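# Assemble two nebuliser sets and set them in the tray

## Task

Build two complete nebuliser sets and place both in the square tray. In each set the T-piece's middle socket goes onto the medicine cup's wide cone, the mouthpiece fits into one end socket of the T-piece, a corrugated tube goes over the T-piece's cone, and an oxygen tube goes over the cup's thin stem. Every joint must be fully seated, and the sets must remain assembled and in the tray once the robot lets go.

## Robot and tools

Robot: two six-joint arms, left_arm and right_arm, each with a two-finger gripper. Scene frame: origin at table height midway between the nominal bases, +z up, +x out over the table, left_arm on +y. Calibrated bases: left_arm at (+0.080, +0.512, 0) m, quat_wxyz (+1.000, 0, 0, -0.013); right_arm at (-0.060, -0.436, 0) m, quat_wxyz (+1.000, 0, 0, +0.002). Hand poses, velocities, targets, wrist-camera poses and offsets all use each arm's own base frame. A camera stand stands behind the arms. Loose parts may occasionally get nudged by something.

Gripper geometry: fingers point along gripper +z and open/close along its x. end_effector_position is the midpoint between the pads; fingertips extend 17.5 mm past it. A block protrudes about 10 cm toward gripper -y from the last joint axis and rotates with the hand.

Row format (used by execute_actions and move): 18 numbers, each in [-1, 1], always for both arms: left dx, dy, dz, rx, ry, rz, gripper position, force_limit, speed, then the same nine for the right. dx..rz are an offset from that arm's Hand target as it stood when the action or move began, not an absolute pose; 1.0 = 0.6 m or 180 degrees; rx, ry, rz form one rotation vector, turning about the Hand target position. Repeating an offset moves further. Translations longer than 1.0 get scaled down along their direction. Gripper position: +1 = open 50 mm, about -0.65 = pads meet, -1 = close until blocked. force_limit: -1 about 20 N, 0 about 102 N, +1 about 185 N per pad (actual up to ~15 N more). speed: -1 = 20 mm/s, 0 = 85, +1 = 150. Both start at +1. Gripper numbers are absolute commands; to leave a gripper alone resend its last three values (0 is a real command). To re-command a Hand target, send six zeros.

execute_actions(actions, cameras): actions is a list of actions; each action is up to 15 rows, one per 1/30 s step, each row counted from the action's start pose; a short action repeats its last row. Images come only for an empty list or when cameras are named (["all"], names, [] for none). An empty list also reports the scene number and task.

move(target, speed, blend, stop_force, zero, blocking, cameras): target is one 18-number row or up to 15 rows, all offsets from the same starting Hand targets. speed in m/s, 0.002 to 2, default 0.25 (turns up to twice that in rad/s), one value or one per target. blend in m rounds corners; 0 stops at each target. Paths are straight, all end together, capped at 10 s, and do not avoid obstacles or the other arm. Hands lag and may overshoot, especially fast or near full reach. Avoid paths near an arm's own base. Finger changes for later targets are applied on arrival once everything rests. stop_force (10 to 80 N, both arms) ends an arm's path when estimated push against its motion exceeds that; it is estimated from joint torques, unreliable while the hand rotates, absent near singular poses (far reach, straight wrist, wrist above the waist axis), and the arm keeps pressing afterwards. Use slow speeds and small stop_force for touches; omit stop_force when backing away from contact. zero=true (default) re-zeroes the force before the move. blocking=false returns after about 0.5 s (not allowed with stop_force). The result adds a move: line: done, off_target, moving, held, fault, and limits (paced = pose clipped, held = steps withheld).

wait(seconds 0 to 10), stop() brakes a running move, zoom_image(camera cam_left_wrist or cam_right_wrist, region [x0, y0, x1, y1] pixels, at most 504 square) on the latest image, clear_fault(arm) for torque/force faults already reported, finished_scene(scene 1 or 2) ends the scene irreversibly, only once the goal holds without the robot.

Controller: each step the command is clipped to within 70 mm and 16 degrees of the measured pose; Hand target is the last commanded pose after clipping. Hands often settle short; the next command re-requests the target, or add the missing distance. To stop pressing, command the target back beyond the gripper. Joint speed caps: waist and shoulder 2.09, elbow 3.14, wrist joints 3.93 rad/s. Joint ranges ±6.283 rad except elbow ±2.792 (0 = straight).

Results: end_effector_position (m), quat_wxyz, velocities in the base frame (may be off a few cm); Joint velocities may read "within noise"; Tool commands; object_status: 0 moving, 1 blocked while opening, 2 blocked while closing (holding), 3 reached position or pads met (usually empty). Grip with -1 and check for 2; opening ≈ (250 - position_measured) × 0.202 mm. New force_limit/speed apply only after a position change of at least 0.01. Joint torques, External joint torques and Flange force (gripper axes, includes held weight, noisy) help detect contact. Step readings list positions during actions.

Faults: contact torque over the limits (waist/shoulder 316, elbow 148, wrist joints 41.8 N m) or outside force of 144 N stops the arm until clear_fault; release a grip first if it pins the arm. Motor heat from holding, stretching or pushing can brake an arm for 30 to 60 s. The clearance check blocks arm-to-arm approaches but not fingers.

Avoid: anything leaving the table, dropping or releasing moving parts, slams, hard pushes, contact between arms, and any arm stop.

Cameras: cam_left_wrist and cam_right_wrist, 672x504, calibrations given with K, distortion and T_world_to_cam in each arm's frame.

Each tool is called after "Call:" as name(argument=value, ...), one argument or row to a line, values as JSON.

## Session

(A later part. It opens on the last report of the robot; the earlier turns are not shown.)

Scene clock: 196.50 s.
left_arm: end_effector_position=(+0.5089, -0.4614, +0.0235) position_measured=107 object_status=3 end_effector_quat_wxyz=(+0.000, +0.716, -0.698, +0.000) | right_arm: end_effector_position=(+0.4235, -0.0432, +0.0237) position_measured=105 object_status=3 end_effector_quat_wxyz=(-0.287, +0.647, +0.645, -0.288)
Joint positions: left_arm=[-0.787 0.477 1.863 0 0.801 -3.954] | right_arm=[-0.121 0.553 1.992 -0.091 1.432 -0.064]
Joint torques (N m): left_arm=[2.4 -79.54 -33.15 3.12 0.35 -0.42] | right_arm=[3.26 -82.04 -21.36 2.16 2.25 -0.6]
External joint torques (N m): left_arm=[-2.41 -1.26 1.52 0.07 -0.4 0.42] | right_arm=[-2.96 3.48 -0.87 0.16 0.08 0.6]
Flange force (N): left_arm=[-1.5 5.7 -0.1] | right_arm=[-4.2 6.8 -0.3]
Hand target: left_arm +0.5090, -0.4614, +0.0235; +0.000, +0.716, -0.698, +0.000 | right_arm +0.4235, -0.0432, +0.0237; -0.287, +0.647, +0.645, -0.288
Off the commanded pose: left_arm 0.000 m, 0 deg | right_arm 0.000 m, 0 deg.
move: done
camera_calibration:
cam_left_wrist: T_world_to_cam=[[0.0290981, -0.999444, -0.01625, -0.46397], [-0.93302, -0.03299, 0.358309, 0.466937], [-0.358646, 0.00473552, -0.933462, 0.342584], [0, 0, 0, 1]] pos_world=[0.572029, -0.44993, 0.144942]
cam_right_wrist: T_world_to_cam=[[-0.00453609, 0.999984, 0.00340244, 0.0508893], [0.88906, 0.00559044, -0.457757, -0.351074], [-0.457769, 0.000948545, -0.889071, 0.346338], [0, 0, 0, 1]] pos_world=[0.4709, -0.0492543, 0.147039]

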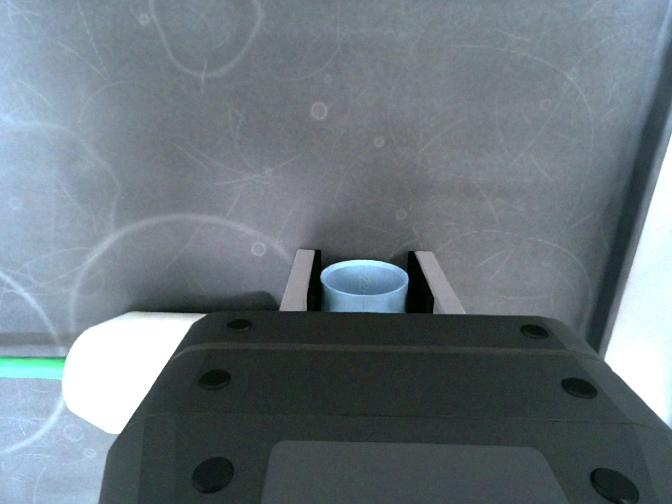

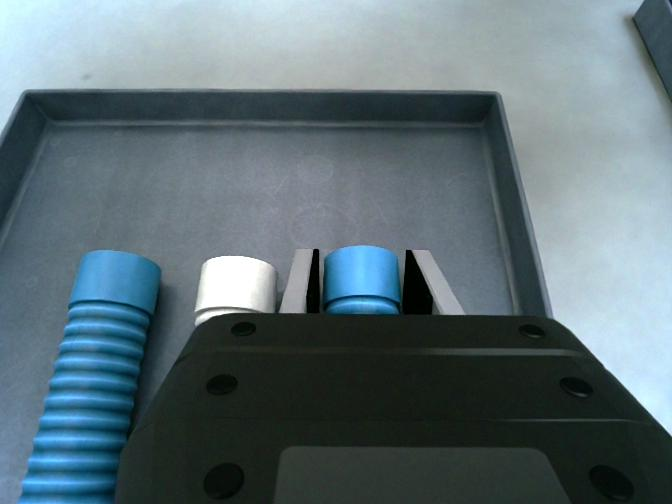

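Call:
move(
  target=[0,0,0,0,0,0,-1,0.0,-0.8,0,0,0,0,0,0,-1,-0.3,-0.8],
  cameras=["all"],
)

Scene clock: 198.13 s.
left_arm: end_effector_position=(+0.5090, -0.4614, +0.0235) position_measured=131 object_status=2 end_effector_quat_wxyz=(+0.000, +0.716, -0.698, +0.000) | right_arm: end_effector_position=(+0.4235, -0.0432, +0.0237) position_measured=132 object_status=2 end_effector_quat_wxyz=(-0.287, +0.647, +0.645, -0.288)
Joint positions: left_arm=[-0.787 0.477 1.863 0 0.801 -3.954] | right_arm=[-0.121 0.553 1.991 -0.091 1.432 -0.064]
Joint torques (N m): left_arm=[2.11 -79.86 -33.18 3.11 0.38 -0.38] | right_arm=[3.31 -81.84 -21.51 2.07 2.26 -0.62]
External joint torques (N m): left_arm=[-1.87 -1.52 1.29 0.11 -0.44 0.38] | right_arm=[-3.29 3.47 -0.71 0.24 0.07 0.62]
Flange force (N): left_arm=[-1.9 5.1 -0.4] | right_arm=[-4.6 6.6 0.0]
Hand target: left_arm +0.5090, -0.4614, +0.0235; +0.000, +0.716, -0.698, +0.000 | right_arm +0.4235, -0.0432, +0.0237; -0.287, +0.647, +0.645, -0.288
Off the commanded pose: left_arm 0.000 m, 0 deg | right_arm 0.000 m, 0 deg.
move: done
camera_calibration:
cam_left_wrist: T_world_to_cam=[[0.0290981, -0.999444, -0.01625, -0.46407], [-0.93302, -0.03299, 0.358309, 0.466934], [-0.358646, 0.00473552, -0.933462, 0.342584], [0, 0, 0, 1]] pos_world=[0.572029, -0.45003, 0.144942]
cam_right_wrist: T_world_to_cam=[[-0.00444711, 0.999984, 0.00335683, 0.0508543], [0.88906, 0.00549045, -0.457757, -0.35108], [-0.457769, 0.000948732, -0.889071, 0.346338], [0, 0, 0, 1]] pos_world=[0.4709, -0.0492545, 0.147039]

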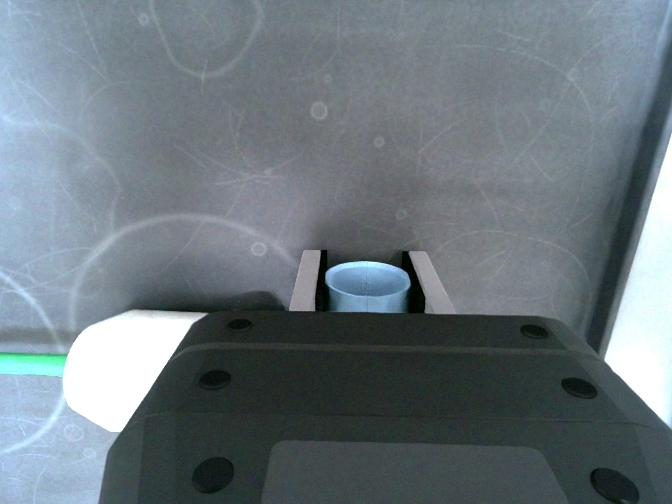

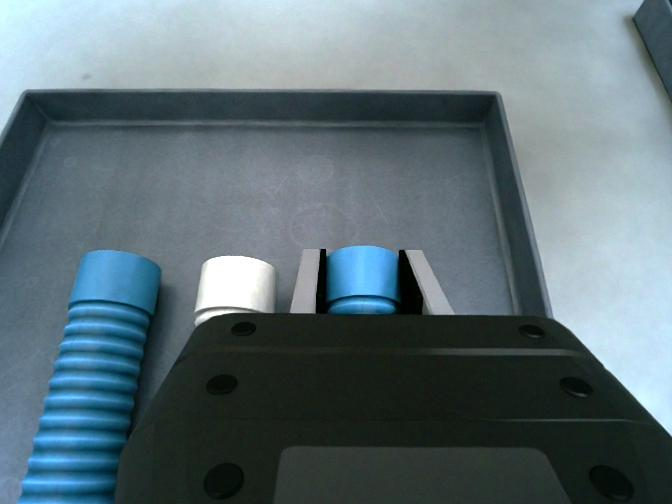

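Call:
move(
  target=[
    [0,0,0.2942,0,0,0,-1,0.0,-0.8,0,0,0.33,0,0,0,-1,-0.3,-0.8],
    [0,0,0.2942,0,0,0,-1,0.0,-0.8,-0.006,0.27,0.56,0.2083,-0.2083,0.4679,-1,-0.3,-0.8],
    [0,0,0.2942,0,0,0,-1,0.0,-0.8,-0.006,0.49,0.56,0.4067,0,0.9135,-1,-0.3,-0.8],
    [0,0,0.2942,0,0,0,-1,0.0,-0.8,0.1182,0.8575,0.3107,0,0,1,-1,-0.3,-0.8],
  ],
  speed=[0.15,0.4,0.4,0.35],
  blend=[0.02,0.03,0.03,0],
  cameras=["all"],
)

Scene clock: 207.00 s.
left_arm: end_effector_position=(+0.5090, -0.4614, +0.2000) position_measured=131 object_status=2 end_effector_quat_wxyz=(+0.000, +0.716, -0.698, +0.000) | right_arm: end_effector_position=(+0.4945, +0.4713, +0.2102) position_measured=132 object_status=2 end_effector_quat_wxyz=(-0.288, +0.645, -0.647, +0.287)
Joint positions: left_arm=[-0.787 0.307 1.733 0 1.102 -3.954] | right_arm=[0.974 0.188 2.075 -1.187 0.724 -1.283]
Joint torques (N m): left_arm=[2.56 -70.84 -41.31 3.91 0.37 -0.37] | right_arm=[3.57 -56.17 -31.93 -0.31 0.58 -0.58]
External joint torques (N m): left_arm=[-2.3 -1.2 1.77 0.09 -0.43 0.37] | right_arm=[-3.7 3.67 -0.85 0.09 0.07 0.58]
Flange force (N): left_arm=[-1.9 6.1 1.6] | right_arm=[-2.1 -1.9 9.6]
Hand target: left_arm +0.5090, -0.4614, +0.2000; +0.000, +0.716, -0.698, +0.000 | right_arm +0.4945, +0.4713, +0.2101; -0.288, +0.645, -0.647, +0.287
Off the commanded pose: left_arm 0.000 m, 0 deg | right_arm 0.000 m, 0 deg.
move: done
camera_calibration:
cam_left_wrist: T_world_to_cam=[[0.0290981, -0.999444, -0.01625, -0.461202], [-0.93302, -0.03299, 0.358309, 0.403692], [-0.358646, 0.00473552, -0.933462, 0.50734], [0, 0, 0, 1]] pos_world=[0.572029, -0.45003, 0.321442]
cam_right_wrist: T_world_to_cam=[[0.00444711, -0.999984, 0.00335683, 0.474339], [-0.88906, -0.00549045, -0.457757, 0.5528], [0.457769, -0.000948732, -0.889071, 0.0923239], [0, 0, 0, 1]] pos_world=[0.4471, 0.477454, 0.333539]

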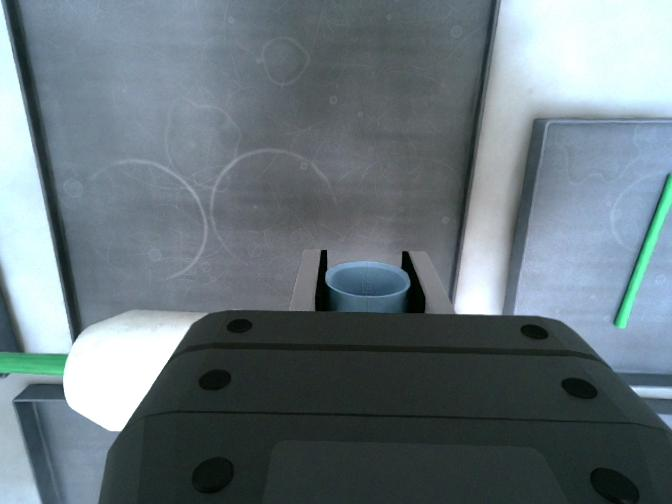

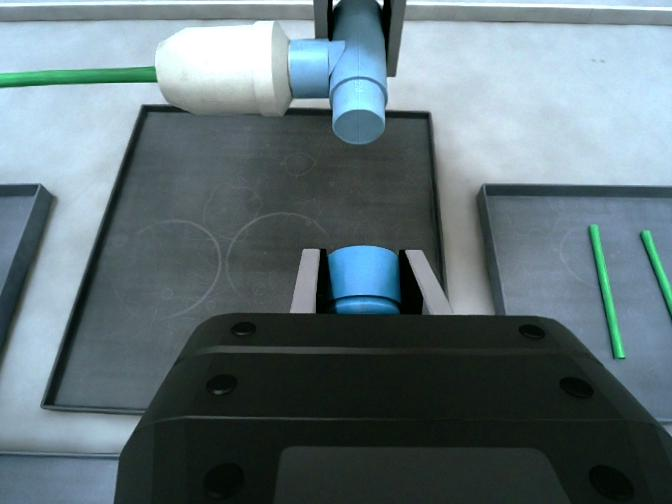

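Call:
move(
  target=[0,0,0,0,0,0,-1,0.0,-0.8,0.0833,0,0,0,0,0,-1,-0.3,-0.8],
  speed=0.12,
  cameras=["cam_right_wrist"],
)

Call:
zoom_image(
  camera="cam_right_wrist",
  region=[290, 120, 430, 320],
)

Scene clock: 208.37 s.
left_arm: end_effector_position=(+0.5090, -0.4614, +0.2000) position_measured=131 object_status=2 end_effector_quat_wxyz=(+0.000, +0.716, -0.698, +0.000) | right_arm: end_effector_position=(+0.5445, +0.4713, +0.2101) position_measured=132 object_status=2 end_effector_quat_wxyz=(-0.288, +0.645, -0.647, +0.287)
Joint positions: left_arm=[-0.787 0.307 1.733 0 1.102 -3.954] | right_arm=[0.902 0.227 2.026 -1.196 0.677 -1.331]
Joint torques (N m): left_arm=[2.41 -70.94 -41.3 3.87 0.36 -0.4] | right_arm=[2.83 -60.61 -32.6 -0.26 0.54 -0.66]
External joint torques (N m): left_arm=[-2.32 -1.17 1.77 0.12 -0.42 0.4] | right_arm=[-2.85 3.36 -0.68 0.08 0 0.66]
Flange force (N): left_arm=[-1.9 6.0 1.6] | right_arm=[-1.8 -0.7 8.3]
Hand target: left_arm +0.5090, -0.4614, +0.2000; +0.000, +0.716, -0.698, +0.000 | right_arm +0.5444, +0.4713, +0.2101; -0.288, +0.645, -0.647, +0.287
Off the commanded pose: left_arm 0.000 m, 0 deg | right_arm 0.000 m, 0 deg.
move: done
camera_calibration:
cam_right_wrist: T_world_to_cam=[[0.00457883, -0.999983, 0.00353741, 0.473991], [-0.889018, -0.00569031, -0.457836, 0.597265], [0.457848, -0.00104847, -0.88903, 0.0694757], [0, 0, 0, 1]] pos_world=[0.497, 0.477454, 0.333539]
Images, in order (width x height): cam_right_wrist 672x504.

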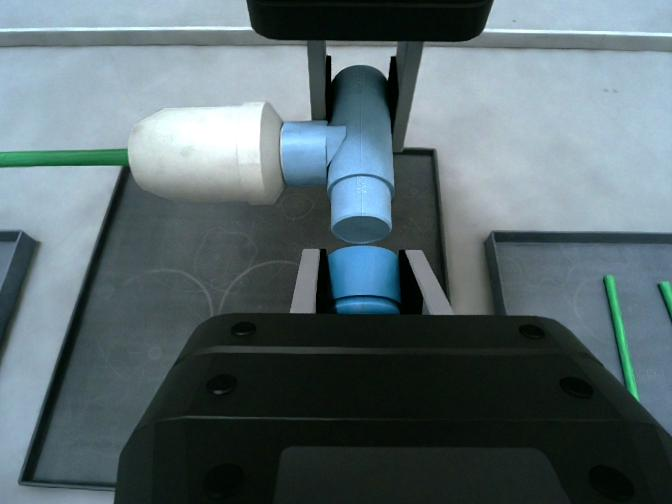

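Scaled by 2.520 from the camera's 672x504 image, which has a finer 960x720 frame.

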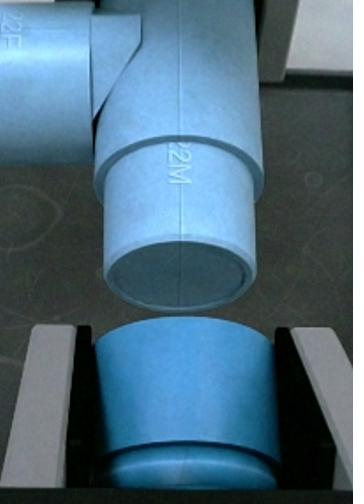

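Call:
move(
  target=[0,0,0,0,0,0,-1,0.0,-0.8,0.0133,0.0006,-0.002,0,0,0,-1,-0.3,-0.8],
  speed=0.05,
  cameras=["cam_right_wrist"],
)

Call:
zoom_image(
  camera="cam_right_wrist",
  region=[310, 180, 410, 300],
)

Scene clock: 209.97 s.
left_arm: end_effector_position=(+0.5090, -0.4614, +0.2000) position_measured=131 object_status=2 end_effector_quat_wxyz=(+0.000, +0.716, -0.698, +0.000) | right_arm: end_effector_position=(+0.5524, +0.4717, +0.2089) position_measured=132 object_status=2 end_effector_quat_wxyz=(-0.288, +0.645, -0.647, +0.287)
Joint positions: left_arm=[-0.787 0.307 1.733 0 1.102 -3.954] | right_arm=[0.891 0.235 2.018 -1.199 0.669 -1.336]
Joint torques (N m): left_arm=[2.18 -70.69 -41.16 3.92 0.34 -0.42] | right_arm=[3.28 -61.19 -32.55 -0.29 0.42 -0.63]
External joint torques (N m): left_arm=[-2.27 -1.02 1.68 0.06 -0.4 0.42] | right_arm=[-3.39 3.36 -0.61 0.12 0.11 0.63]
Flange force (N): left_arm=[-1.7 5.6 1.6] | right_arm=[-1.2 -1.2 8.5]
Hand target: left_arm +0.5090, -0.4614, +0.2000; +0.000, +0.716, -0.698, +0.000 | right_arm +0.5524, +0.4717, +0.2089; -0.288, +0.645, -0.647, +0.287
Off the commanded pose: left_arm 0.000 m, 0 deg | right_arm 0.000 m, 0 deg.
move: done
camera_calibration:
cam_right_wrist: T_world_to_cam=[[0.00444726, -0.999984, 0.00335688, 0.474386], [-0.889081, -0.00549056, -0.457717, 0.603726], [0.457728, -0.000948954, -0.889092, 0.0647801], [0, 0, 0, 1]] pos_world=[0.505, 0.477754, 0.332339]
Images, in order (width x height): cam_right_wrist 672x504.

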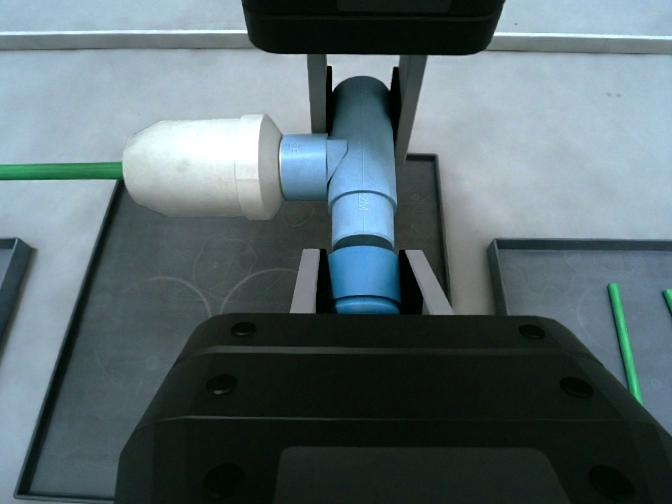

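Scaled by 4.200 from the camera's 672x504 image, which has a finer 960x720 frame.

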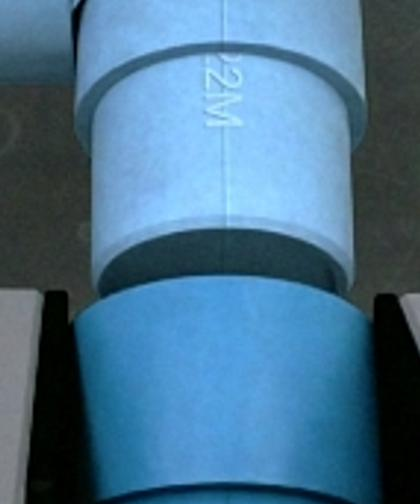

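Call:
move(
  target=[0,0,0,0,0,0,-1,0.0,-0.8,0.0183,0,0,0,0,0,-1,-0.3,-0.8],
  speed=0.01,
  stop_force=15,
  cameras=["cam_right_wrist"],
)

Call:
zoom_image(
  camera="cam_right_wrist",
  region=[310, 180, 410, 300],
)

Scene clock: 239.07 s.
left_arm: end_effector_position=(+0.5090, -0.4614, +0.2001) position_measured=131 object_status=2 end_effector_quat_wxyz=(+0.000, +0.716, -0.698, +0.000) | right_arm: end_effector_position=(+0.5634, +0.4717, +0.2089) position_measured=132 object_status=2 end_effector_quat_wxyz=(-0.288, +0.645, -0.647, +0.287)
Joint positions: left_arm=[-0.787 0.307 1.733 0 1.102 -3.954] | right_arm=[0.877 0.244 2.006 -1.199 0.659 -1.347]
Joint torques (N m): left_arm=[-0.69 -69.95 -41.75 2.53 -0.34 -0.72] | right_arm=[5.15 -63.16 -36.05 -0.92 -0.85 -0.58]
External joint torques (N m): left_arm=[0.86 -1.92 2.24 1.45 0.28 0.71] | right_arm=[-5.11 4.23 2.67 0.78 1.34 0.58]
Flange force (N): left_arm=[-6.5 3.5 0.3] | right_arm=[3.1 0.6 8.0]
Hand target: left_arm +0.5090, -0.4614, +0.2000; +0.000, +0.716, -0.698, +0.000 | right_arm +0.5634, +0.4717, +0.2089; -0.288, +0.645, -0.647, +0.287
Off the commanded pose: left_arm 0.000 m, 0 deg | right_arm 0.000 m, 0 deg.
move: done
camera_calibration:
cam_right_wrist: T_world_to_cam=[[0.00444711, -0.999984, 0.00335683, 0.474337], [-0.88906, -0.00549045, -0.457757, 0.613509], [0.457769, -0.000948732, -0.889071, 0.059717], [0, 0, 0, 1]] pos_world=[0.516, 0.477754, 0.332339]
Images, in order (width x height): cam_right_wrist 672x504.

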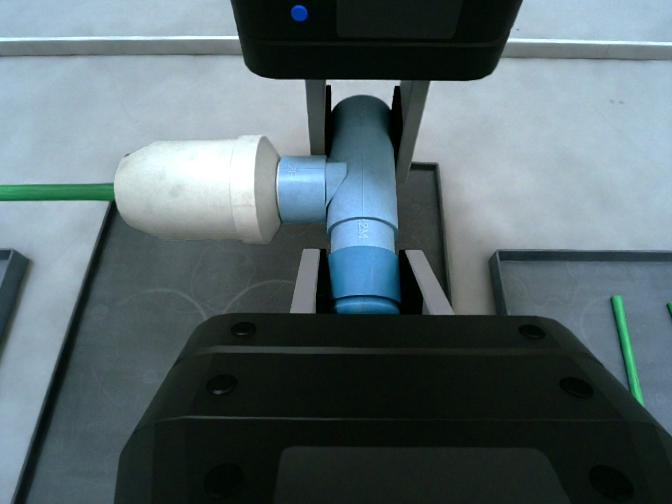

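Scaled by 4.200 from the camera's 672x504 image, which has a finer 960x720 frame.

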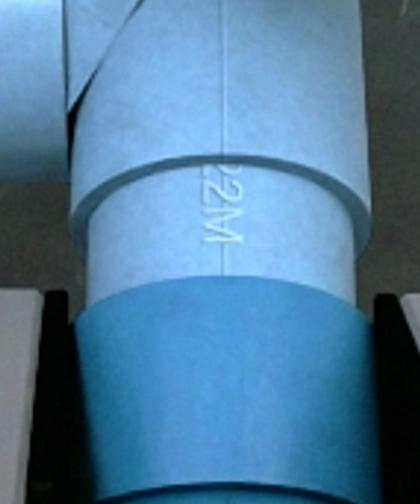

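Call:
move(
  target=[0,0,0,0,0,0,-1,0.0,-0.8,0.025,0,0,0,0,0,-1,-0.3,-0.8],
  speed=0.008,
  stop_force=40,
  cameras=["cam_right_wrist"],
)

Call:
zoom_image(
  camera="cam_right_wrist",
  region=[310, 180, 410, 300],
)

Scene clock: 241.20 s.
left_arm: end_effector_position=(+0.5090, -0.4614, +0.2001) position_measured=131 object_status=2 end_effector_quat_wxyz=(+0.000, +0.716, -0.698, +0.000) | right_arm: end_effector_position=(+0.5744, +0.4717, +0.2088) position_measured=132 object_status=2 end_effector_quat_wxyz=(-0.288, +0.645, -0.647, +0.287)
Joint positions: left_arm=[-0.787 0.307 1.733 0 1.102 -3.954] | right_arm=[0.862 0.253 1.993 -1.199 0.65 -1.359]
Joint torques (N m): left_arm=[-25.04 -72.78 -26.4 -7.4 8.47 -0.76] | right_arm=[-14.75 -60.76 -54.55 -6.3 -0.65 -0.83]
External joint torques (N m): left_arm=[25.08 1.12 -12.97 11.37 -8.53 0.76] | right_arm=[14.7 0.81 21.07 6.16 1.12 0.84]
Flange force (N): left_arm=[-10.0 -44.0 2.7] | right_arm=[8.9 32.9 -29.2]
Hand target: left_arm +0.5090, -0.4614, +0.2000; +0.000, +0.716, -0.698, +0.000 | right_arm +0.5744, +0.4717, +0.2089; -0.288, +0.645, -0.647, +0.287 (not the last commanded pose)
Off the commanded pose: left_arm 0.000 m, 0 deg | right_arm 0.004 m, 0 deg.
move: contact (right_arm)
camera_calibration:
cam_right_wrist: T_world_to_cam=[[0.00462523, -0.999983, 0.00344739, 0.474163], [-0.889121, -0.00569014, -0.457638, 0.623331], [0.45765, -0.000948468, -0.889132, 0.0546758], [0, 0, 0, 1]] pos_world=[0.527001, 0.477754, 0.332239]
Images, in order (width x height): cam_right_wrist 672x504.

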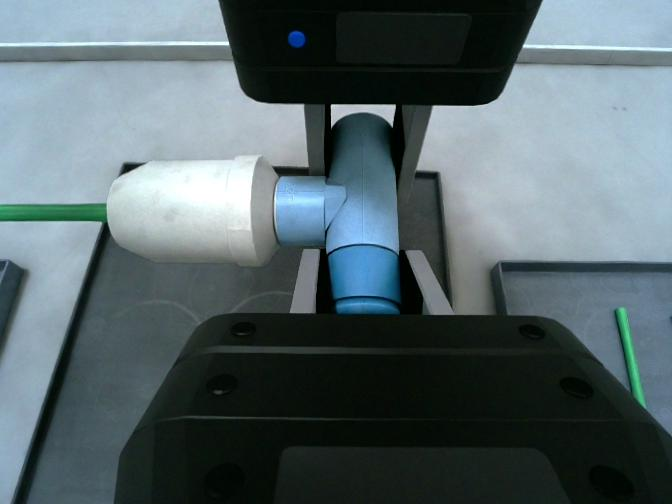

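Scaled by 4.200 from the camera's 672x504 image, which has a finer 960x720 frame.

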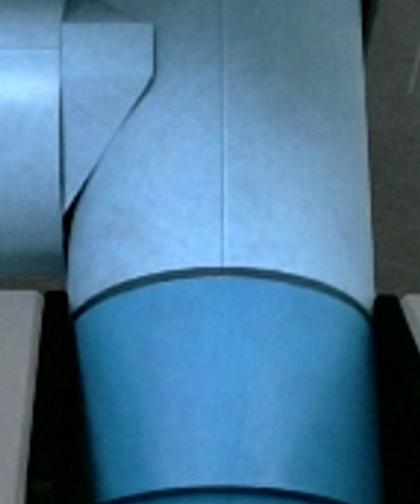

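Call:
move(
  target=[0,0,0,0,0,0,-1,0.0,-0.8,0.0067,0,0,0,0,0,-1,-0.3,-0.8],
  speed=0.006,
  stop_force=56,
  zero=false,
  cameras=["cam_right_wrist"],
)

Call:
zoom_image(
  camera="cam_right_wrist",
  region=[310, 180, 410, 300],
)

Scene clock: 242.03 s.
left_arm: end_effector_position=(+0.5090, -0.4614, +0.2001) position_measured=131 object_status=2 end_effector_quat_wxyz=(+0.000, +0.716, -0.698, +0.000) | right_arm: end_effector_position=(+0.5751, +0.4717, +0.2088) position_measured=132 object_status=2 end_effector_quat_wxyz=(-0.288, +0.645, -0.647, +0.287)
Joint positions: left_arm=[-0.787 0.307 1.733 0 1.102 -3.954] | right_arm=[0.862 0.253 1.993 -1.199 0.649 -1.36]
Joint torques (N m): left_arm=[-30.7 -73.88 -22.21 -9.84 10.93 -0.73] | right_arm=[-20.42 -59.97 -58.71 -7.78 -0.31 -0.87]
External joint torques (N m): left_arm=[30.87 2.2 -17.24 13.82 -10.99 0.73] | right_arm=[20.35 -0.04 25.29 7.64 0.78 0.87]
Flange force (N): left_arm=[-9.7 -56.4 3.6] | right_arm=[9.1 40.6 -38.9]
Hand target: left_arm +0.5090, -0.4614, +0.2000; +0.000, +0.716, -0.698, +0.000 | right_arm +0.5751, +0.4717, +0.2088; -0.288, +0.645, -0.647, +0.287 (not the last commanded pose)
Off the commanded pose: left_arm 0.000 m, 0 deg | right_arm 0.003 m, 0 deg.
move: contact (right_arm)
camera_calibration:
cam_right_wrist: T_world_to_cam=[[0.00462587, -0.999983, 0.00344702, 0.47416], [-0.889161, -0.00569045, -0.457559, 0.623948], [0.457571, -0.000948353, -0.889173, 0.0544108], [0, 0, 0, 1]] pos_world=[0.527701, 0.477754, 0.332239]
Images, in order (width x height): cam_right_wrist 672x504.

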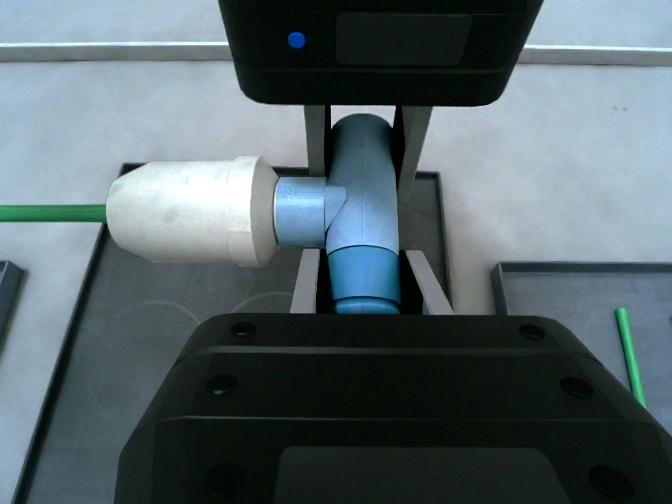

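Scaled by 4.200 from the camera's 672x504 image, which has a finer 960x720 frame.

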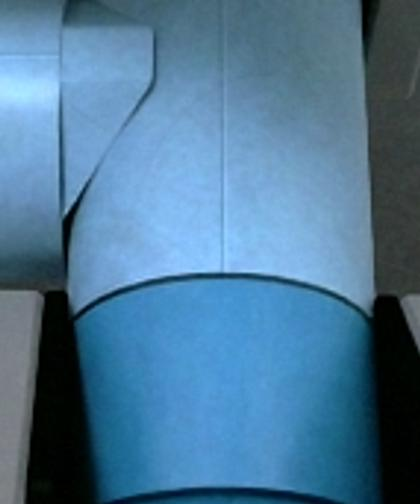

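Call:
move(
  target=[
    [0,0,0,0,0,0,-1,0.0,-0.8,-0.0017,0,0,0,0,0,-1,-0.3,-0.8],
    [0,0,0,0,0,0,0.35,0.0,-0.5,-0.0017,0,0,0,0,0,-1,-0.3,-0.8],
    [0,0,0.15,0,0,0,0.35,0.0,-0.5,-0.0017,0,0,0,0,0,-1,-0.3,-0.8],
    [-0.405,0.4357,0.2217,0,0,-0.5,0.35,0.0,-0.5,0.1107,-0.2622,0,0,0,0,-1,-0.3,-0.8],
  ],
  speed=[0.02,0.02,0.12,0.35],
  blend=[0,0,0.02,0],
  cameras=["all"],
)

Scene clock: 247.77 s.
left_arm: end_effector_position=(+0.2660, -0.2000, +0.3331) position_measured=100 object_status=3 end_effector_quat_wxyz=(+0.000, -0.013, +1.000, +0.000) | right_arm: end_effector_position=(+0.6415, +0.3144, +0.2088) position_measured=132 object_status=2 end_effector_quat_wxyz=(-0.288, +0.645, -0.647, +0.287)
Joint positions: left_arm=[-0.749 -0.358 2.126 0 1.373 -2.345] | right_arm=[0.571 0.164 2.109 -1.31 0.428 -1.446]
Joint torques (N m): left_arm=[2.27 -6.5 -45.23 4.15 0.35 -0.38] | right_arm=[2.95 -54.05 -32.45 -0.24 0.22 -0.56]
External joint torques (N m): left_arm=[-2.26 0.78 1.81 0.13 -0.41 0.38] | right_arm=[-2.9 3.77 -0.51 0.15 0.05 0.56]
Flange force (N): left_arm=[4.2 -3.9 4.0] | right_arm=[0.5 -0.4 9.6]
Hand target: left_arm +0.2660, -0.2000, +0.3331; +0.000, -0.013, +1.000, +0.000 | right_arm +0.6415, +0.3144, +0.2088; -0.288, +0.645, -0.647, +0.287
Off the commanded pose: left_arm 0.000 m, 0 deg | right_arm 0.000 m, 0 deg.
move: done
camera_calibration:
cam_left_wrist: T_world_to_cam=[[-0.999444, -0.0290981, -0.01625, 0.276947], [-0.03299, 0.93302, 0.358309, 0.0917311], [0.00473552, 0.358646, -0.933462, 0.517224], [0, 0, 0, 1]] pos_world=[0.27737, -0.263029, 0.454442]
cam_right_wrist: T_world_to_cam=[[0.00462587, -0.999983, 0.00344702, 0.316555], [-0.889161, -0.00569045, -0.457559, 0.682094], [0.457571, -0.000948353, -0.889173, 0.0238789], [0, 0, 0, 1]] pos_world=[0.594101, 0.320454, 0.332239]

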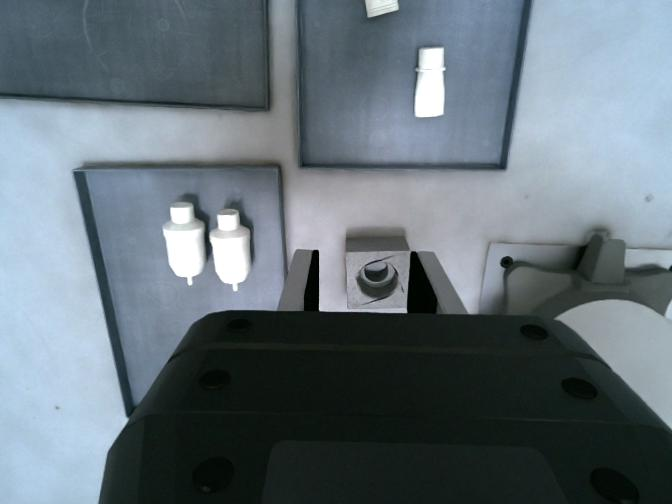

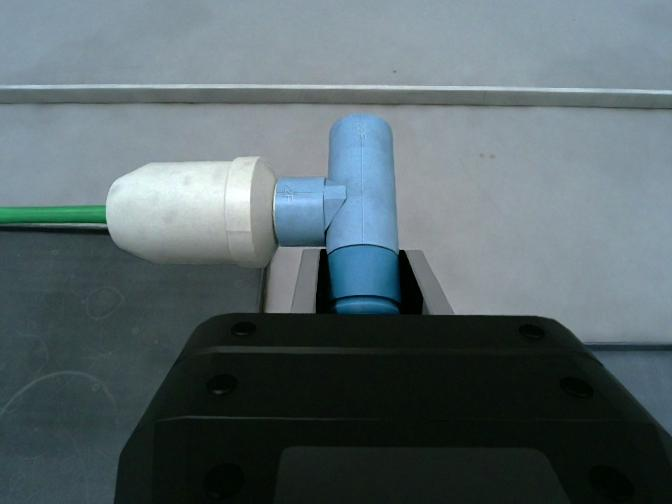

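Call:
move(
  target=[0,-0.12,0,0,0,0,0.35,0.0,-0.5,0,0,0,0,0,0,-1,-0.3,-0.8],
  speed=0.25,
  cameras=["cam_left_wrist"],
)

Scene clock: 249.33 s.
left_arm: end_effector_position=(+0.2660, -0.2720, +0.3331) position_measured=100 object_status=3 end_effector_quat_wxyz=(+0.000, -0.013, +1.000, +0.000) | right_arm: end_effector_position=(+0.6415, +0.3144, +0.2088) position_measured=132 object_status=2 end_effector_quat_wxyz=(-0.288, +0.645, -0.647, +0.287)
Joint positions: left_arm=[-0.887 -0.27 2.069 0 1.343 -2.484] | right_arm=[0.571 0.164 2.109 -1.31 0.428 -1.446]
Joint torques (N m): left_arm=[2.48 -14.97 -44.99 4.12 0.41 -0.4] | right_arm=[3.64 -53.75 -32.46 -0.2 0.23 -0.57]
External joint torques (N m): left_arm=[-2.25 -0.17 1.8 0.14 -0.47 0.4] | right_arm=[-3.62 3.38 -0.55 0.11 0.04 0.57]
Flange force (N): left_arm=[5.4 -1.3 3.6] | right_arm=[2.0 -0.9 9.7]
Hand target: left_arm +0.2660, -0.2720, +0.3331; +0.000, -0.013, +1.000, +0.000 | right_arm +0.6415, +0.3144, +0.2088; -0.288, +0.645, -0.647, +0.287
Off the commanded pose: left_arm 0.000 m, 0 deg | right_arm 0.000 m, 0 deg.
move: done
camera_calibration:
cam_left_wrist: T_world_to_cam=[[-0.999441, -0.0291918, -0.0162845, 0.274835], [-0.0330898, 0.933017, 0.358307, 0.158936], [0.0047341, 0.358646, -0.933462, 0.543047], [0, 0, 0, 1]] pos_world=[0.27737, -0.335028, 0.454442]
Images, in order (width x height): cam_left_wrist 672x504.

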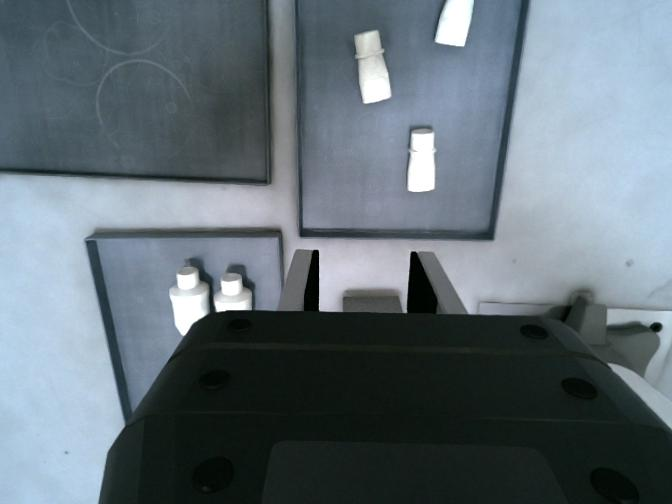

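Call:
zoom_image(
  camera="cam_left_wrist",
  region=[330, 10, 450, 210],
)

Scaled by 2.520 from the camera's 672x504 image, which has a finer 960x720 frame.

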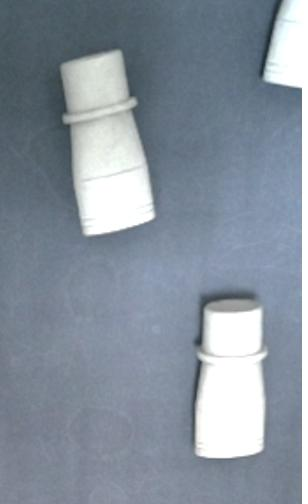

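Call:
move(
  target=[-0.0337,-0.1152,-0.3885,0.0059,-0.058,-0.95,0.47,0.0,-0.5,0,0,0,0,0,0,-1,-0.3,-0.8],
  speed=0.5,
  cameras=["cam_left_wrist"],
)

Scene clock: 255.80 s.
left_arm: end_effector_position=(+0.2457, -0.3411, +0.1000) position_measured=83 object_status=3 end_effector_quat_wxyz=(+0.061, +0.994, +0.089, +0.005) | right_arm: end_effector_position=(+0.6415, +0.3144, +0.2088) position_measured=132 object_status=2 end_effector_quat_wxyz=(-0.288, +0.645, -0.647, +0.287)
Joint positions: left_arm=[-0.996 -0.031 2.359 -0.073 0.702 0.451] | right_arm=[0.571 0.164 2.109 -1.31 0.428 -1.446]
Joint torques (N m): left_arm=[2.21 -28.84 -33.71 2.98 0.13 -0.46] | right_arm=[3.35 -54.31 -32.35 -0.2 0.24 -0.54]
External joint torques (N m): left_arm=[-2.19 0.3 1.54 0.14 -0.41 0.46] | right_arm=[-3.33 4.05 -0.61 0.11 0.02 0.54]
Flange force (N): left_arm=[-5.0 -0.4 3.1] | right_arm=[0.9 -0.8 10.6]
Hand target: left_arm +0.2457, -0.3411, +0.1000; +0.061, +0.994, +0.089, +0.005 | right_arm +0.6415, +0.3144, +0.2088; -0.288, +0.645, -0.647, +0.287
Off the commanded pose: left_arm 0.000 m, 0 deg | right_arm 0.000 m, 0 deg.
move: done
camera_calibration:
cam_left_wrist: T_world_to_cam=[[0.983927, 0.177797, -0.0166006, -0.167867], [0.164676, -0.867492, 0.469404, -0.367535], [0.0690576, -0.464593, -0.882827, 0.0487037], [0, 0, 0, 1]] pos_world=[0.22233, -0.26636, 0.212733]
Images, in order (width x height): cam_left_wrist 672x504.

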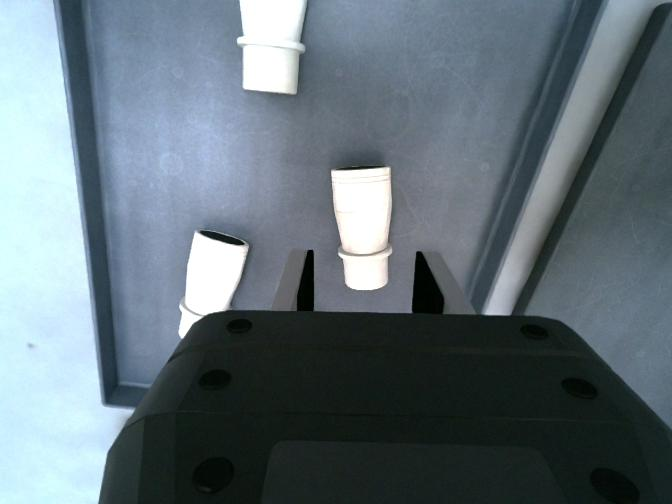

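Call:
zoom_image(
  camera="cam_left_wrist",
  region=[280, 140, 460, 320],
)

Scaled by 2.800 from the camera's 672x504 image, which has a finer 960x720 frame.

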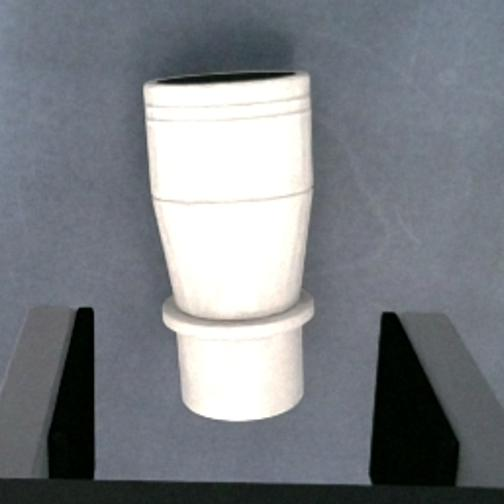

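Call:
move(
  target=[
    [0.0041,0.0007,-0.09,0,0,0.0222,0.47,0.0,-0.5,0,0,0,0,0,0,-1,-0.3,-0.8],
    [0.0041,0.0007,-0.1287,0,0,0.0222,0.47,0.0,-0.5,0,0,0,0,0,0,-1,-0.3,-0.8],
  ],
  speed=[0.15,0.06],
  blend=[0.005,0],
  cameras=["cam_left_wrist"],
)

Call:
zoom_image(
  camera="cam_left_wrist",
  region=[260, 180, 480, 320],
)

Scene clock: 258.07 s.
left_arm: end_effector_position=(+0.2482, -0.3407, +0.0228) position_measured=83 object_status=3 end_effector_quat_wxyz=(+0.061, +0.991, +0.123, +0.008) | right_arm: end_effector_position=(+0.6415, +0.3144, +0.2088) position_measured=132 object_status=2 end_effector_quat_wxyz=(-0.288, +0.645, -0.647, +0.287)
Joint positions: left_arm=[-0.996 0.108 2.423 -0.083 0.497 0.398] | right_arm=[0.571 0.164 2.109 -1.31 0.428 -1.446]
Joint torques (N m): left_arm=[2.47 -36.73 -26.52 2.39 0.13 -0.41] | right_arm=[2.98 -53.89 -32.33 -0.23 0.21 -0.57]
External joint torques (N m): left_arm=[-2.27 -0.48 0.99 0.09 -0.43 0.41] | right_arm=[-2.99 3.63 -0.57 0.14 0.06 0.57]
Flange force (N): left_arm=[-5.5 -0.9 0.9] | right_arm=[0.7 -0.5 9.6]
Hand target: left_arm +0.2482, -0.3407, +0.0227; +0.061, +0.991, +0.123, +0.008 | right_arm +0.6415, +0.3144, +0.2088; -0.288, +0.645, -0.647, +0.287
Off the commanded pose: left_arm 0.000 m, 0 deg | right_arm 0.000 m, 0 deg.
move: done
camera_calibration:
cam_left_wrist: T_world_to_cam=[[0.969133, 0.245979, -0.016582, -0.14483], [0.224755, -0.853866, 0.469467, -0.341649], [0.10132, -0.458703, -0.882795, -0.0254408], [0, 0, 0, 1]] pos_world=[0.219725, -0.267767, 0.135532]
Images, in order (width x height): cam_left_wrist 672x504.

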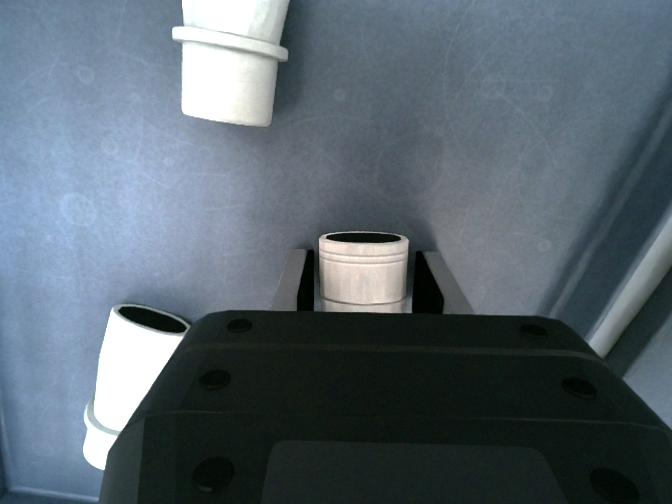

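Scaled by 2.291 from the camera's 672x504 image, which has a finer 960x720 frame.

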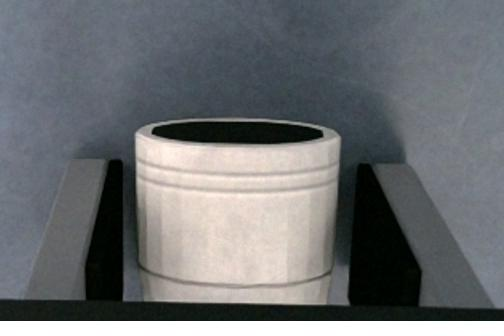

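Call:
move(
  target=[
    [0,0,0,0,0,0,-1,0.0,-0.8,0,0,0,0,0,0,-1,-0.3,-0.8],
    [0,0,0.1333,0,0,0,-1,0.0,-0.8,0,0,0,0,0,0,-1,-0.3,-0.8],
  ],
  speed=[0.05,0.15],
  cameras=["cam_left_wrist"],
)

Call:
zoom_image(
  camera="cam_left_wrist",
  region=[260, 180, 480, 320],
)

Scene clock: 259.67 s.
left_arm: end_effector_position=(+0.2482, -0.3406, +0.1027) position_measured=122 object_status=2 end_effector_quat_wxyz=(+0.061, +0.990, +0.123, +0.007) | right_arm: end_effector_position=(+0.6415, +0.3144, +0.2088) position_measured=132 object_status=2 end_effector_quat_wxyz=(-0.288, +0.645, -0.647, +0.287)
Joint positions: left_arm=[-0.996 -0.035 2.356 -0.061 0.706 0.372] | right_arm=[0.571 0.164 2.109 -1.31 0.428 -1.446]
Joint torques (N m): left_arm=[2.03 -28.91 -34.09 3.11 0.13 -0.4] | right_arm=[3.41 -53.82 -32.35 -0.21 0.22 -0.63]
External joint torques (N m): left_arm=[-1.95 0.07 1.55 0.05 -0.42 0.4] | right_arm=[-3.39 3.52 -0.66 0.12 0.05 0.63]
Flange force (N): left_arm=[-4.6 -1.2 2.6] | right_arm=[1.4 -0.6 9.9]
Hand target: left_arm +0.2482, -0.3407, +0.1027; +0.061, +0.991, +0.123, +0.008 | right_arm +0.6415, +0.3144, +0.2088; -0.288, +0.645, -0.647, +0.287
Off the commanded pose: left_arm 0.000 m, 0 deg | right_arm 0.000 m, 0 deg.
move: done
camera_calibration:
cam_left_wrist: T_world_to_cam=[[0.969109, 0.246073, -0.0166043, -0.143468], [0.224857, -0.853881, 0.469389, -0.379217], [0.101326, -0.458623, -0.882835, 0.0452117], [0, 0, 0, 1]] pos_world=[0.219725, -0.267768, 0.215533]
Images, in order (width x height): cam_left_wrist 672x504.

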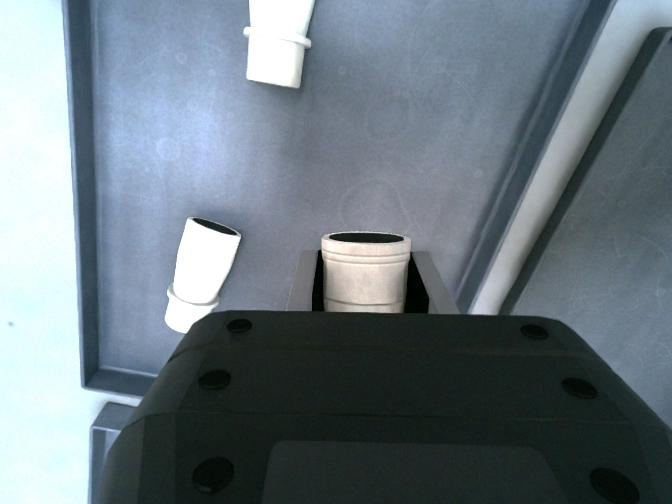

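Scaled by 2.291 from the camera's 672x504 image, which has a finer 960x720 frame.

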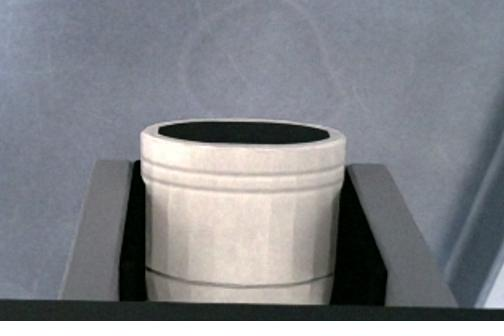

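Call:
move(
  target=[
    [0.6657,0.1088,0.3288,0.036,-0.027,-0.5697,-1,0.0,-0.8,0,0,0,0,0,0,-1,-0.3,-0.8],
    [0.7003,-0.4555,0.1735,0.036,-0.027,-0.5697,-1,0.0,-0.8,0,0,0,0,0,0,-1,-0.3,-0.8],
  ],
  speed=[0.35,0.25],
  blend=[0.03,0],
  cameras=["all"],
)

Scene clock: 265.13 s.
left_arm: end_effector_position=(+0.6683, -0.6140, +0.2068) position_measured=122 object_status=2 end_effector_quat_wxyz=(-0.001, +0.716, -0.698, +0.000) | right_arm: end_effector_position=(+0.6415, +0.3144, +0.2088) position_measured=132 object_status=2 end_effector_quat_wxyz=(-0.288, +0.645, -0.647, +0.287)
Joint positions: left_arm=[-0.781 0.638 1.21 0.001 1.293 2.334] | right_arm=[0.571 0.164 2.109 -1.31 0.428 -1.446]
Joint torques (N m): left_arm=[2.53 -104.34 -44.36 4.21 0.33 -0.43] | right_arm=[3.07 -53.69 -32.14 -0.23 0.23 -0.63]
External joint torques (N m): left_arm=[-2.5 -2.51 1.66 0.1 -0.39 0.43] | right_arm=[-3.04 3.28 -0.79 0.13 0.04 0.64]
Flange force (N): left_arm=[-4.8 8.3 1.2] | right_arm=[0.9 -0.7 9.3]
Hand target: left_arm +0.6684, -0.6140, +0.2068; -0.001, +0.716, -0.698, +0.000 | right_arm +0.6415, +0.3144, +0.2088; -0.288, +0.645, -0.647, +0.287
Off the commanded pose: left_arm 0.000 m, 0 deg | right_arm 0.000 m, 0 deg.
move: done
camera_calibration:
cam_left_wrist: T_world_to_cam=[[0.0290296, -0.999433, -0.0170403, -0.617926], [-0.933396, -0.0332035, 0.357308, 0.545286], [-0.357671, 0.00553287, -0.933831, 0.571529], [0, 0, 0, 1]] pos_world=[0.731326, -0.602633, 0.328347]
cam_right_wrist: T_world_to_cam=[[0.00462579, -0.999983, 0.00344698, 0.316555], [-0.889161, -0.00569036, -0.457559, 0.682094], [0.457571, -0.000948354, -0.889173, 0.0238789], [0, 0, 0, 1]] pos_world=[0.594101, 0.320454, 0.332239]

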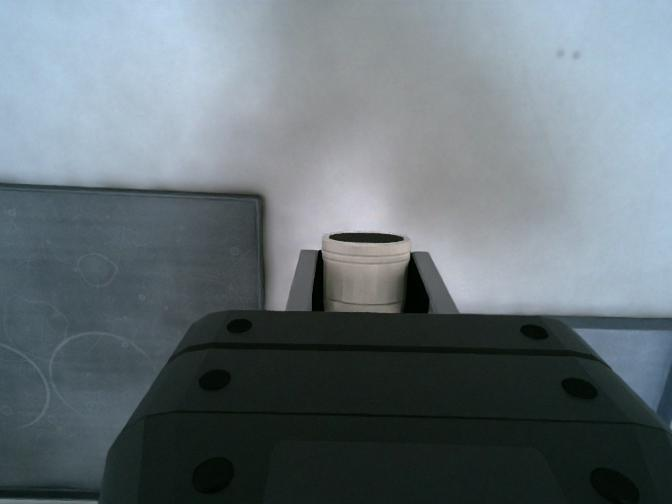

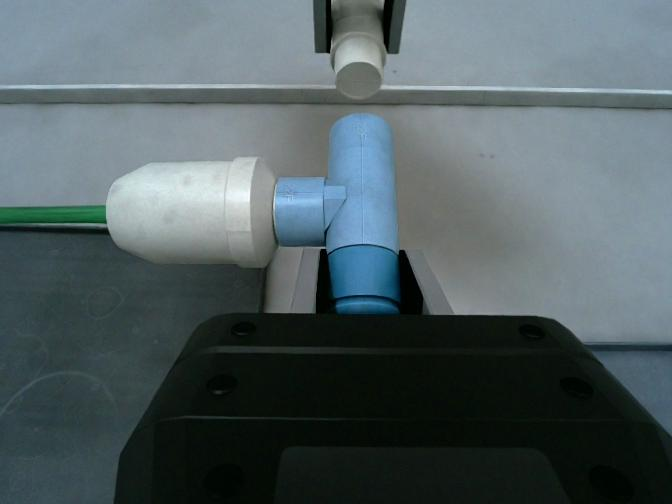

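Call:
zoom_image(
  camera="cam_right_wrist",
  region=[300, 0, 420, 260],
)

Scaled by 1.938 from the camera's 672x504 image, which has a finer 960x720 frame.

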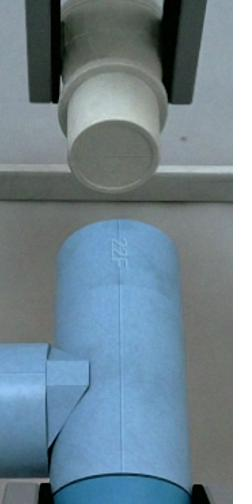

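Call:
zoom_image(
  camera="cam_right_wrist",
  region=[315, 20, 410, 140],
)

Scaled by 4.200 from the camera's 672x504 image, which has a finer 960x720 frame.

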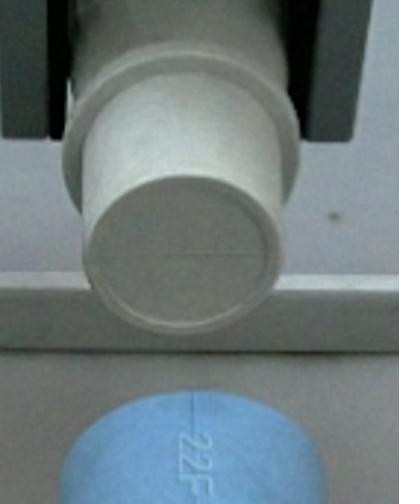

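Call:
move(
  target=[-0.0458,-0.0012,0,0,0,0,-1,0.0,-0.8,0,0,0,0,0,0,-1,-0.3,-0.8],
  speed=0.08,
  cameras=["cam_right_wrist"],
)

Call:
zoom_image(
  camera="cam_right_wrist",
  region=[315, 40, 410, 160],
)

Scene clock: 267.53 s.
left_arm: end_effector_position=(+0.6409, -0.6147, +0.2068) position_measured=122 object_status=2 end_effector_quat_wxyz=(-0.001, +0.716, -0.698, +0.000) | right_arm: end_effector_position=(+0.6415, +0.3144, +0.2088) position_measured=132 object_status=2 end_effector_quat_wxyz=(-0.288, +0.645, -0.647, +0.287)
Joint positions: left_arm=[-0.804 0.606 1.264 0.001 1.272 2.312] | right_arm=[0.571 0.164 2.109 -1.31 0.428 -1.446]
Joint torques (N m): left_arm=[2.1 -101 -44.08 4.17 0.36 -0.4] | right_arm=[3.45 -53.57 -32.43 -0.21 0.24 -0.62]
External joint torques (N m): left_arm=[-1.75 -2.19 1.81 0.1 -0.41 0.4] | right_arm=[-3.47 3.25 -0.6 0.12 0.03 0.63]
Flange force (N): left_arm=[-5.3 7.4 1.4] | right_arm=[1.8 -0.6 9.5]
Hand target: left_arm +0.6409, -0.6147, +0.2068; -0.001, +0.716, -0.698, +0.000 | right_arm +0.6415, +0.3144, +0.2088; -0.288, +0.645, -0.647, +0.287
Off the commanded pose: left_arm 0.000 m, 0 deg | right_arm 0.000 m, 0 deg.
move: done
camera_calibration:
cam_right_wrist: T_world_to_cam=[[0.00462579, -0.999983, 0.00344698, 0.316555], [-0.889161, -0.00569036, -0.457559, 0.682094], [0.457571, -0.000948354, -0.889173, 0.0238789], [0, 0, 0, 1]] pos_world=[0.594101, 0.320454, 0.332239]
Images, in order (width x height): cam_right_wrist 672x504.

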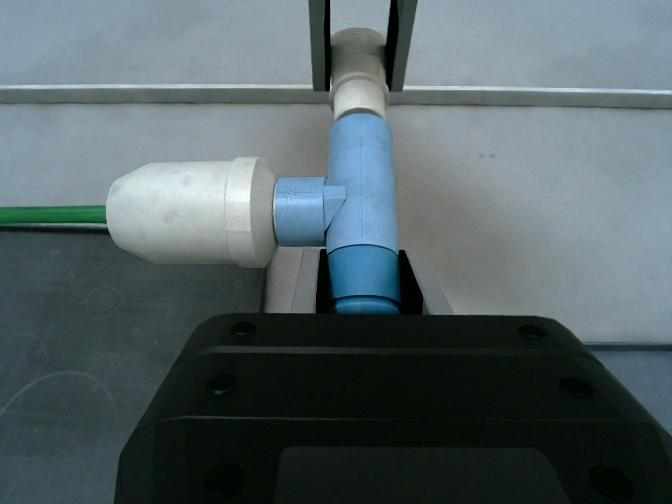

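Scaled by 4.200 from the camera's 672x504 image, which has a finer 960x720 frame.

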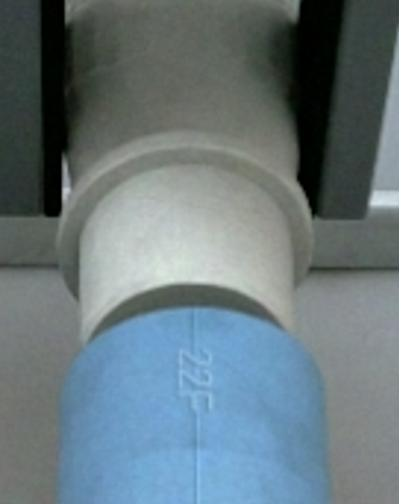

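Call:
move(
  target=[0,0,0.0075,0,0,0,-1,0.0,-0.8,0,0,0,0,0,0,-1,-0.3,-0.8],
  speed=0.05,
  cameras=["cam_right_wrist"],
)

Call:
zoom_image(
  camera="cam_right_wrist",
  region=[315, 40, 410, 160],
)

Scene clock: 268.77 s.
left_arm: end_effector_position=(+0.6409, -0.6147, +0.2113) position_measured=122 object_status=2 end_effector_quat_wxyz=(-0.001, +0.716, -0.698, +0.000) | right_arm: end_effector_position=(+0.6415, +0.3144, +0.2088) position_measured=132 object_status=2 end_effector_quat_wxyz=(-0.288, +0.645, -0.647, +0.287)
Joint positions: left_arm=[-0.804 0.604 1.259 0.001 1.279 2.312] | right_arm=[0.571 0.164 2.109 -1.31 0.428 -1.446]
Joint torques (N m): left_arm=[2.01 -101.47 -44.22 4.18 0.4 -0.43] | right_arm=[3.28 -53.58 -32.24 -0.22 0.19 -0.62]
External joint torques (N m): left_arm=[-1.9 -1.39 2.06 0.08 -0.45 0.43] | right_arm=[-3.27 3.2 -0.82 0.13 0.08 0.62]
Flange force (N): left_arm=[-4.8 7.1 2.2] | right_arm=[1.2 -0.9 9.3]
Hand target: left_arm +0.6409, -0.6147, +0.2113; -0.001, +0.716, -0.698, +0.000 | right_arm +0.6415, +0.3144, +0.2088; -0.288, +0.645, -0.647, +0.287
Off the commanded pose: left_arm 0.000 m, 0 deg | right_arm 0.000 m, 0 deg.
move: done
camera_calibration:
cam_right_wrist: T_world_to_cam=[[0.00462579, -0.999983, 0.00344698, 0.316555], [-0.889161, -0.00569036, -0.457559, 0.682094], [0.457571, -0.000948354, -0.889173, 0.0238789], [0, 0, 0, 1]] pos_world=[0.594101, 0.320454, 0.332239]
Images, in order (width x height): cam_right_wrist 672x504.

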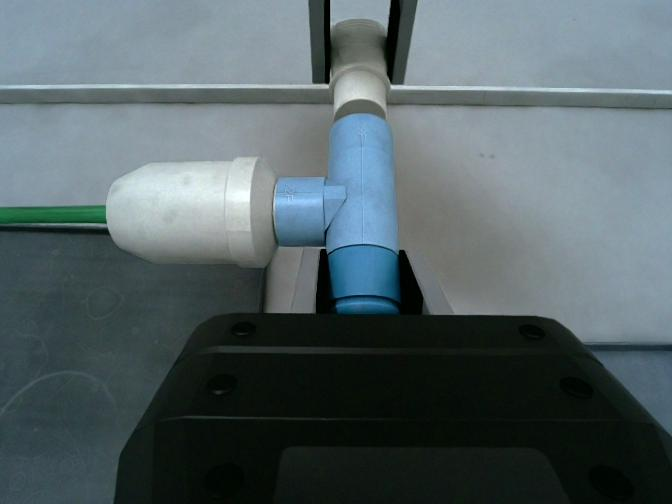

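Scaled by 4.200 from the camera's 672x504 image, which has a finer 960x720 frame.

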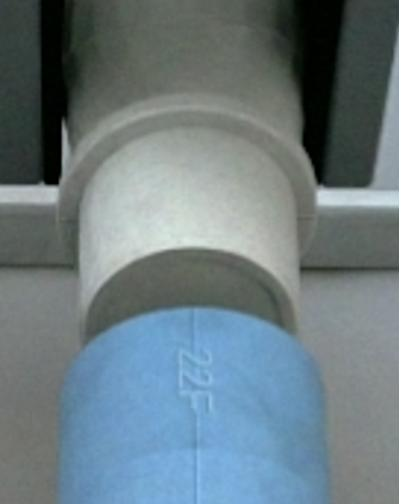

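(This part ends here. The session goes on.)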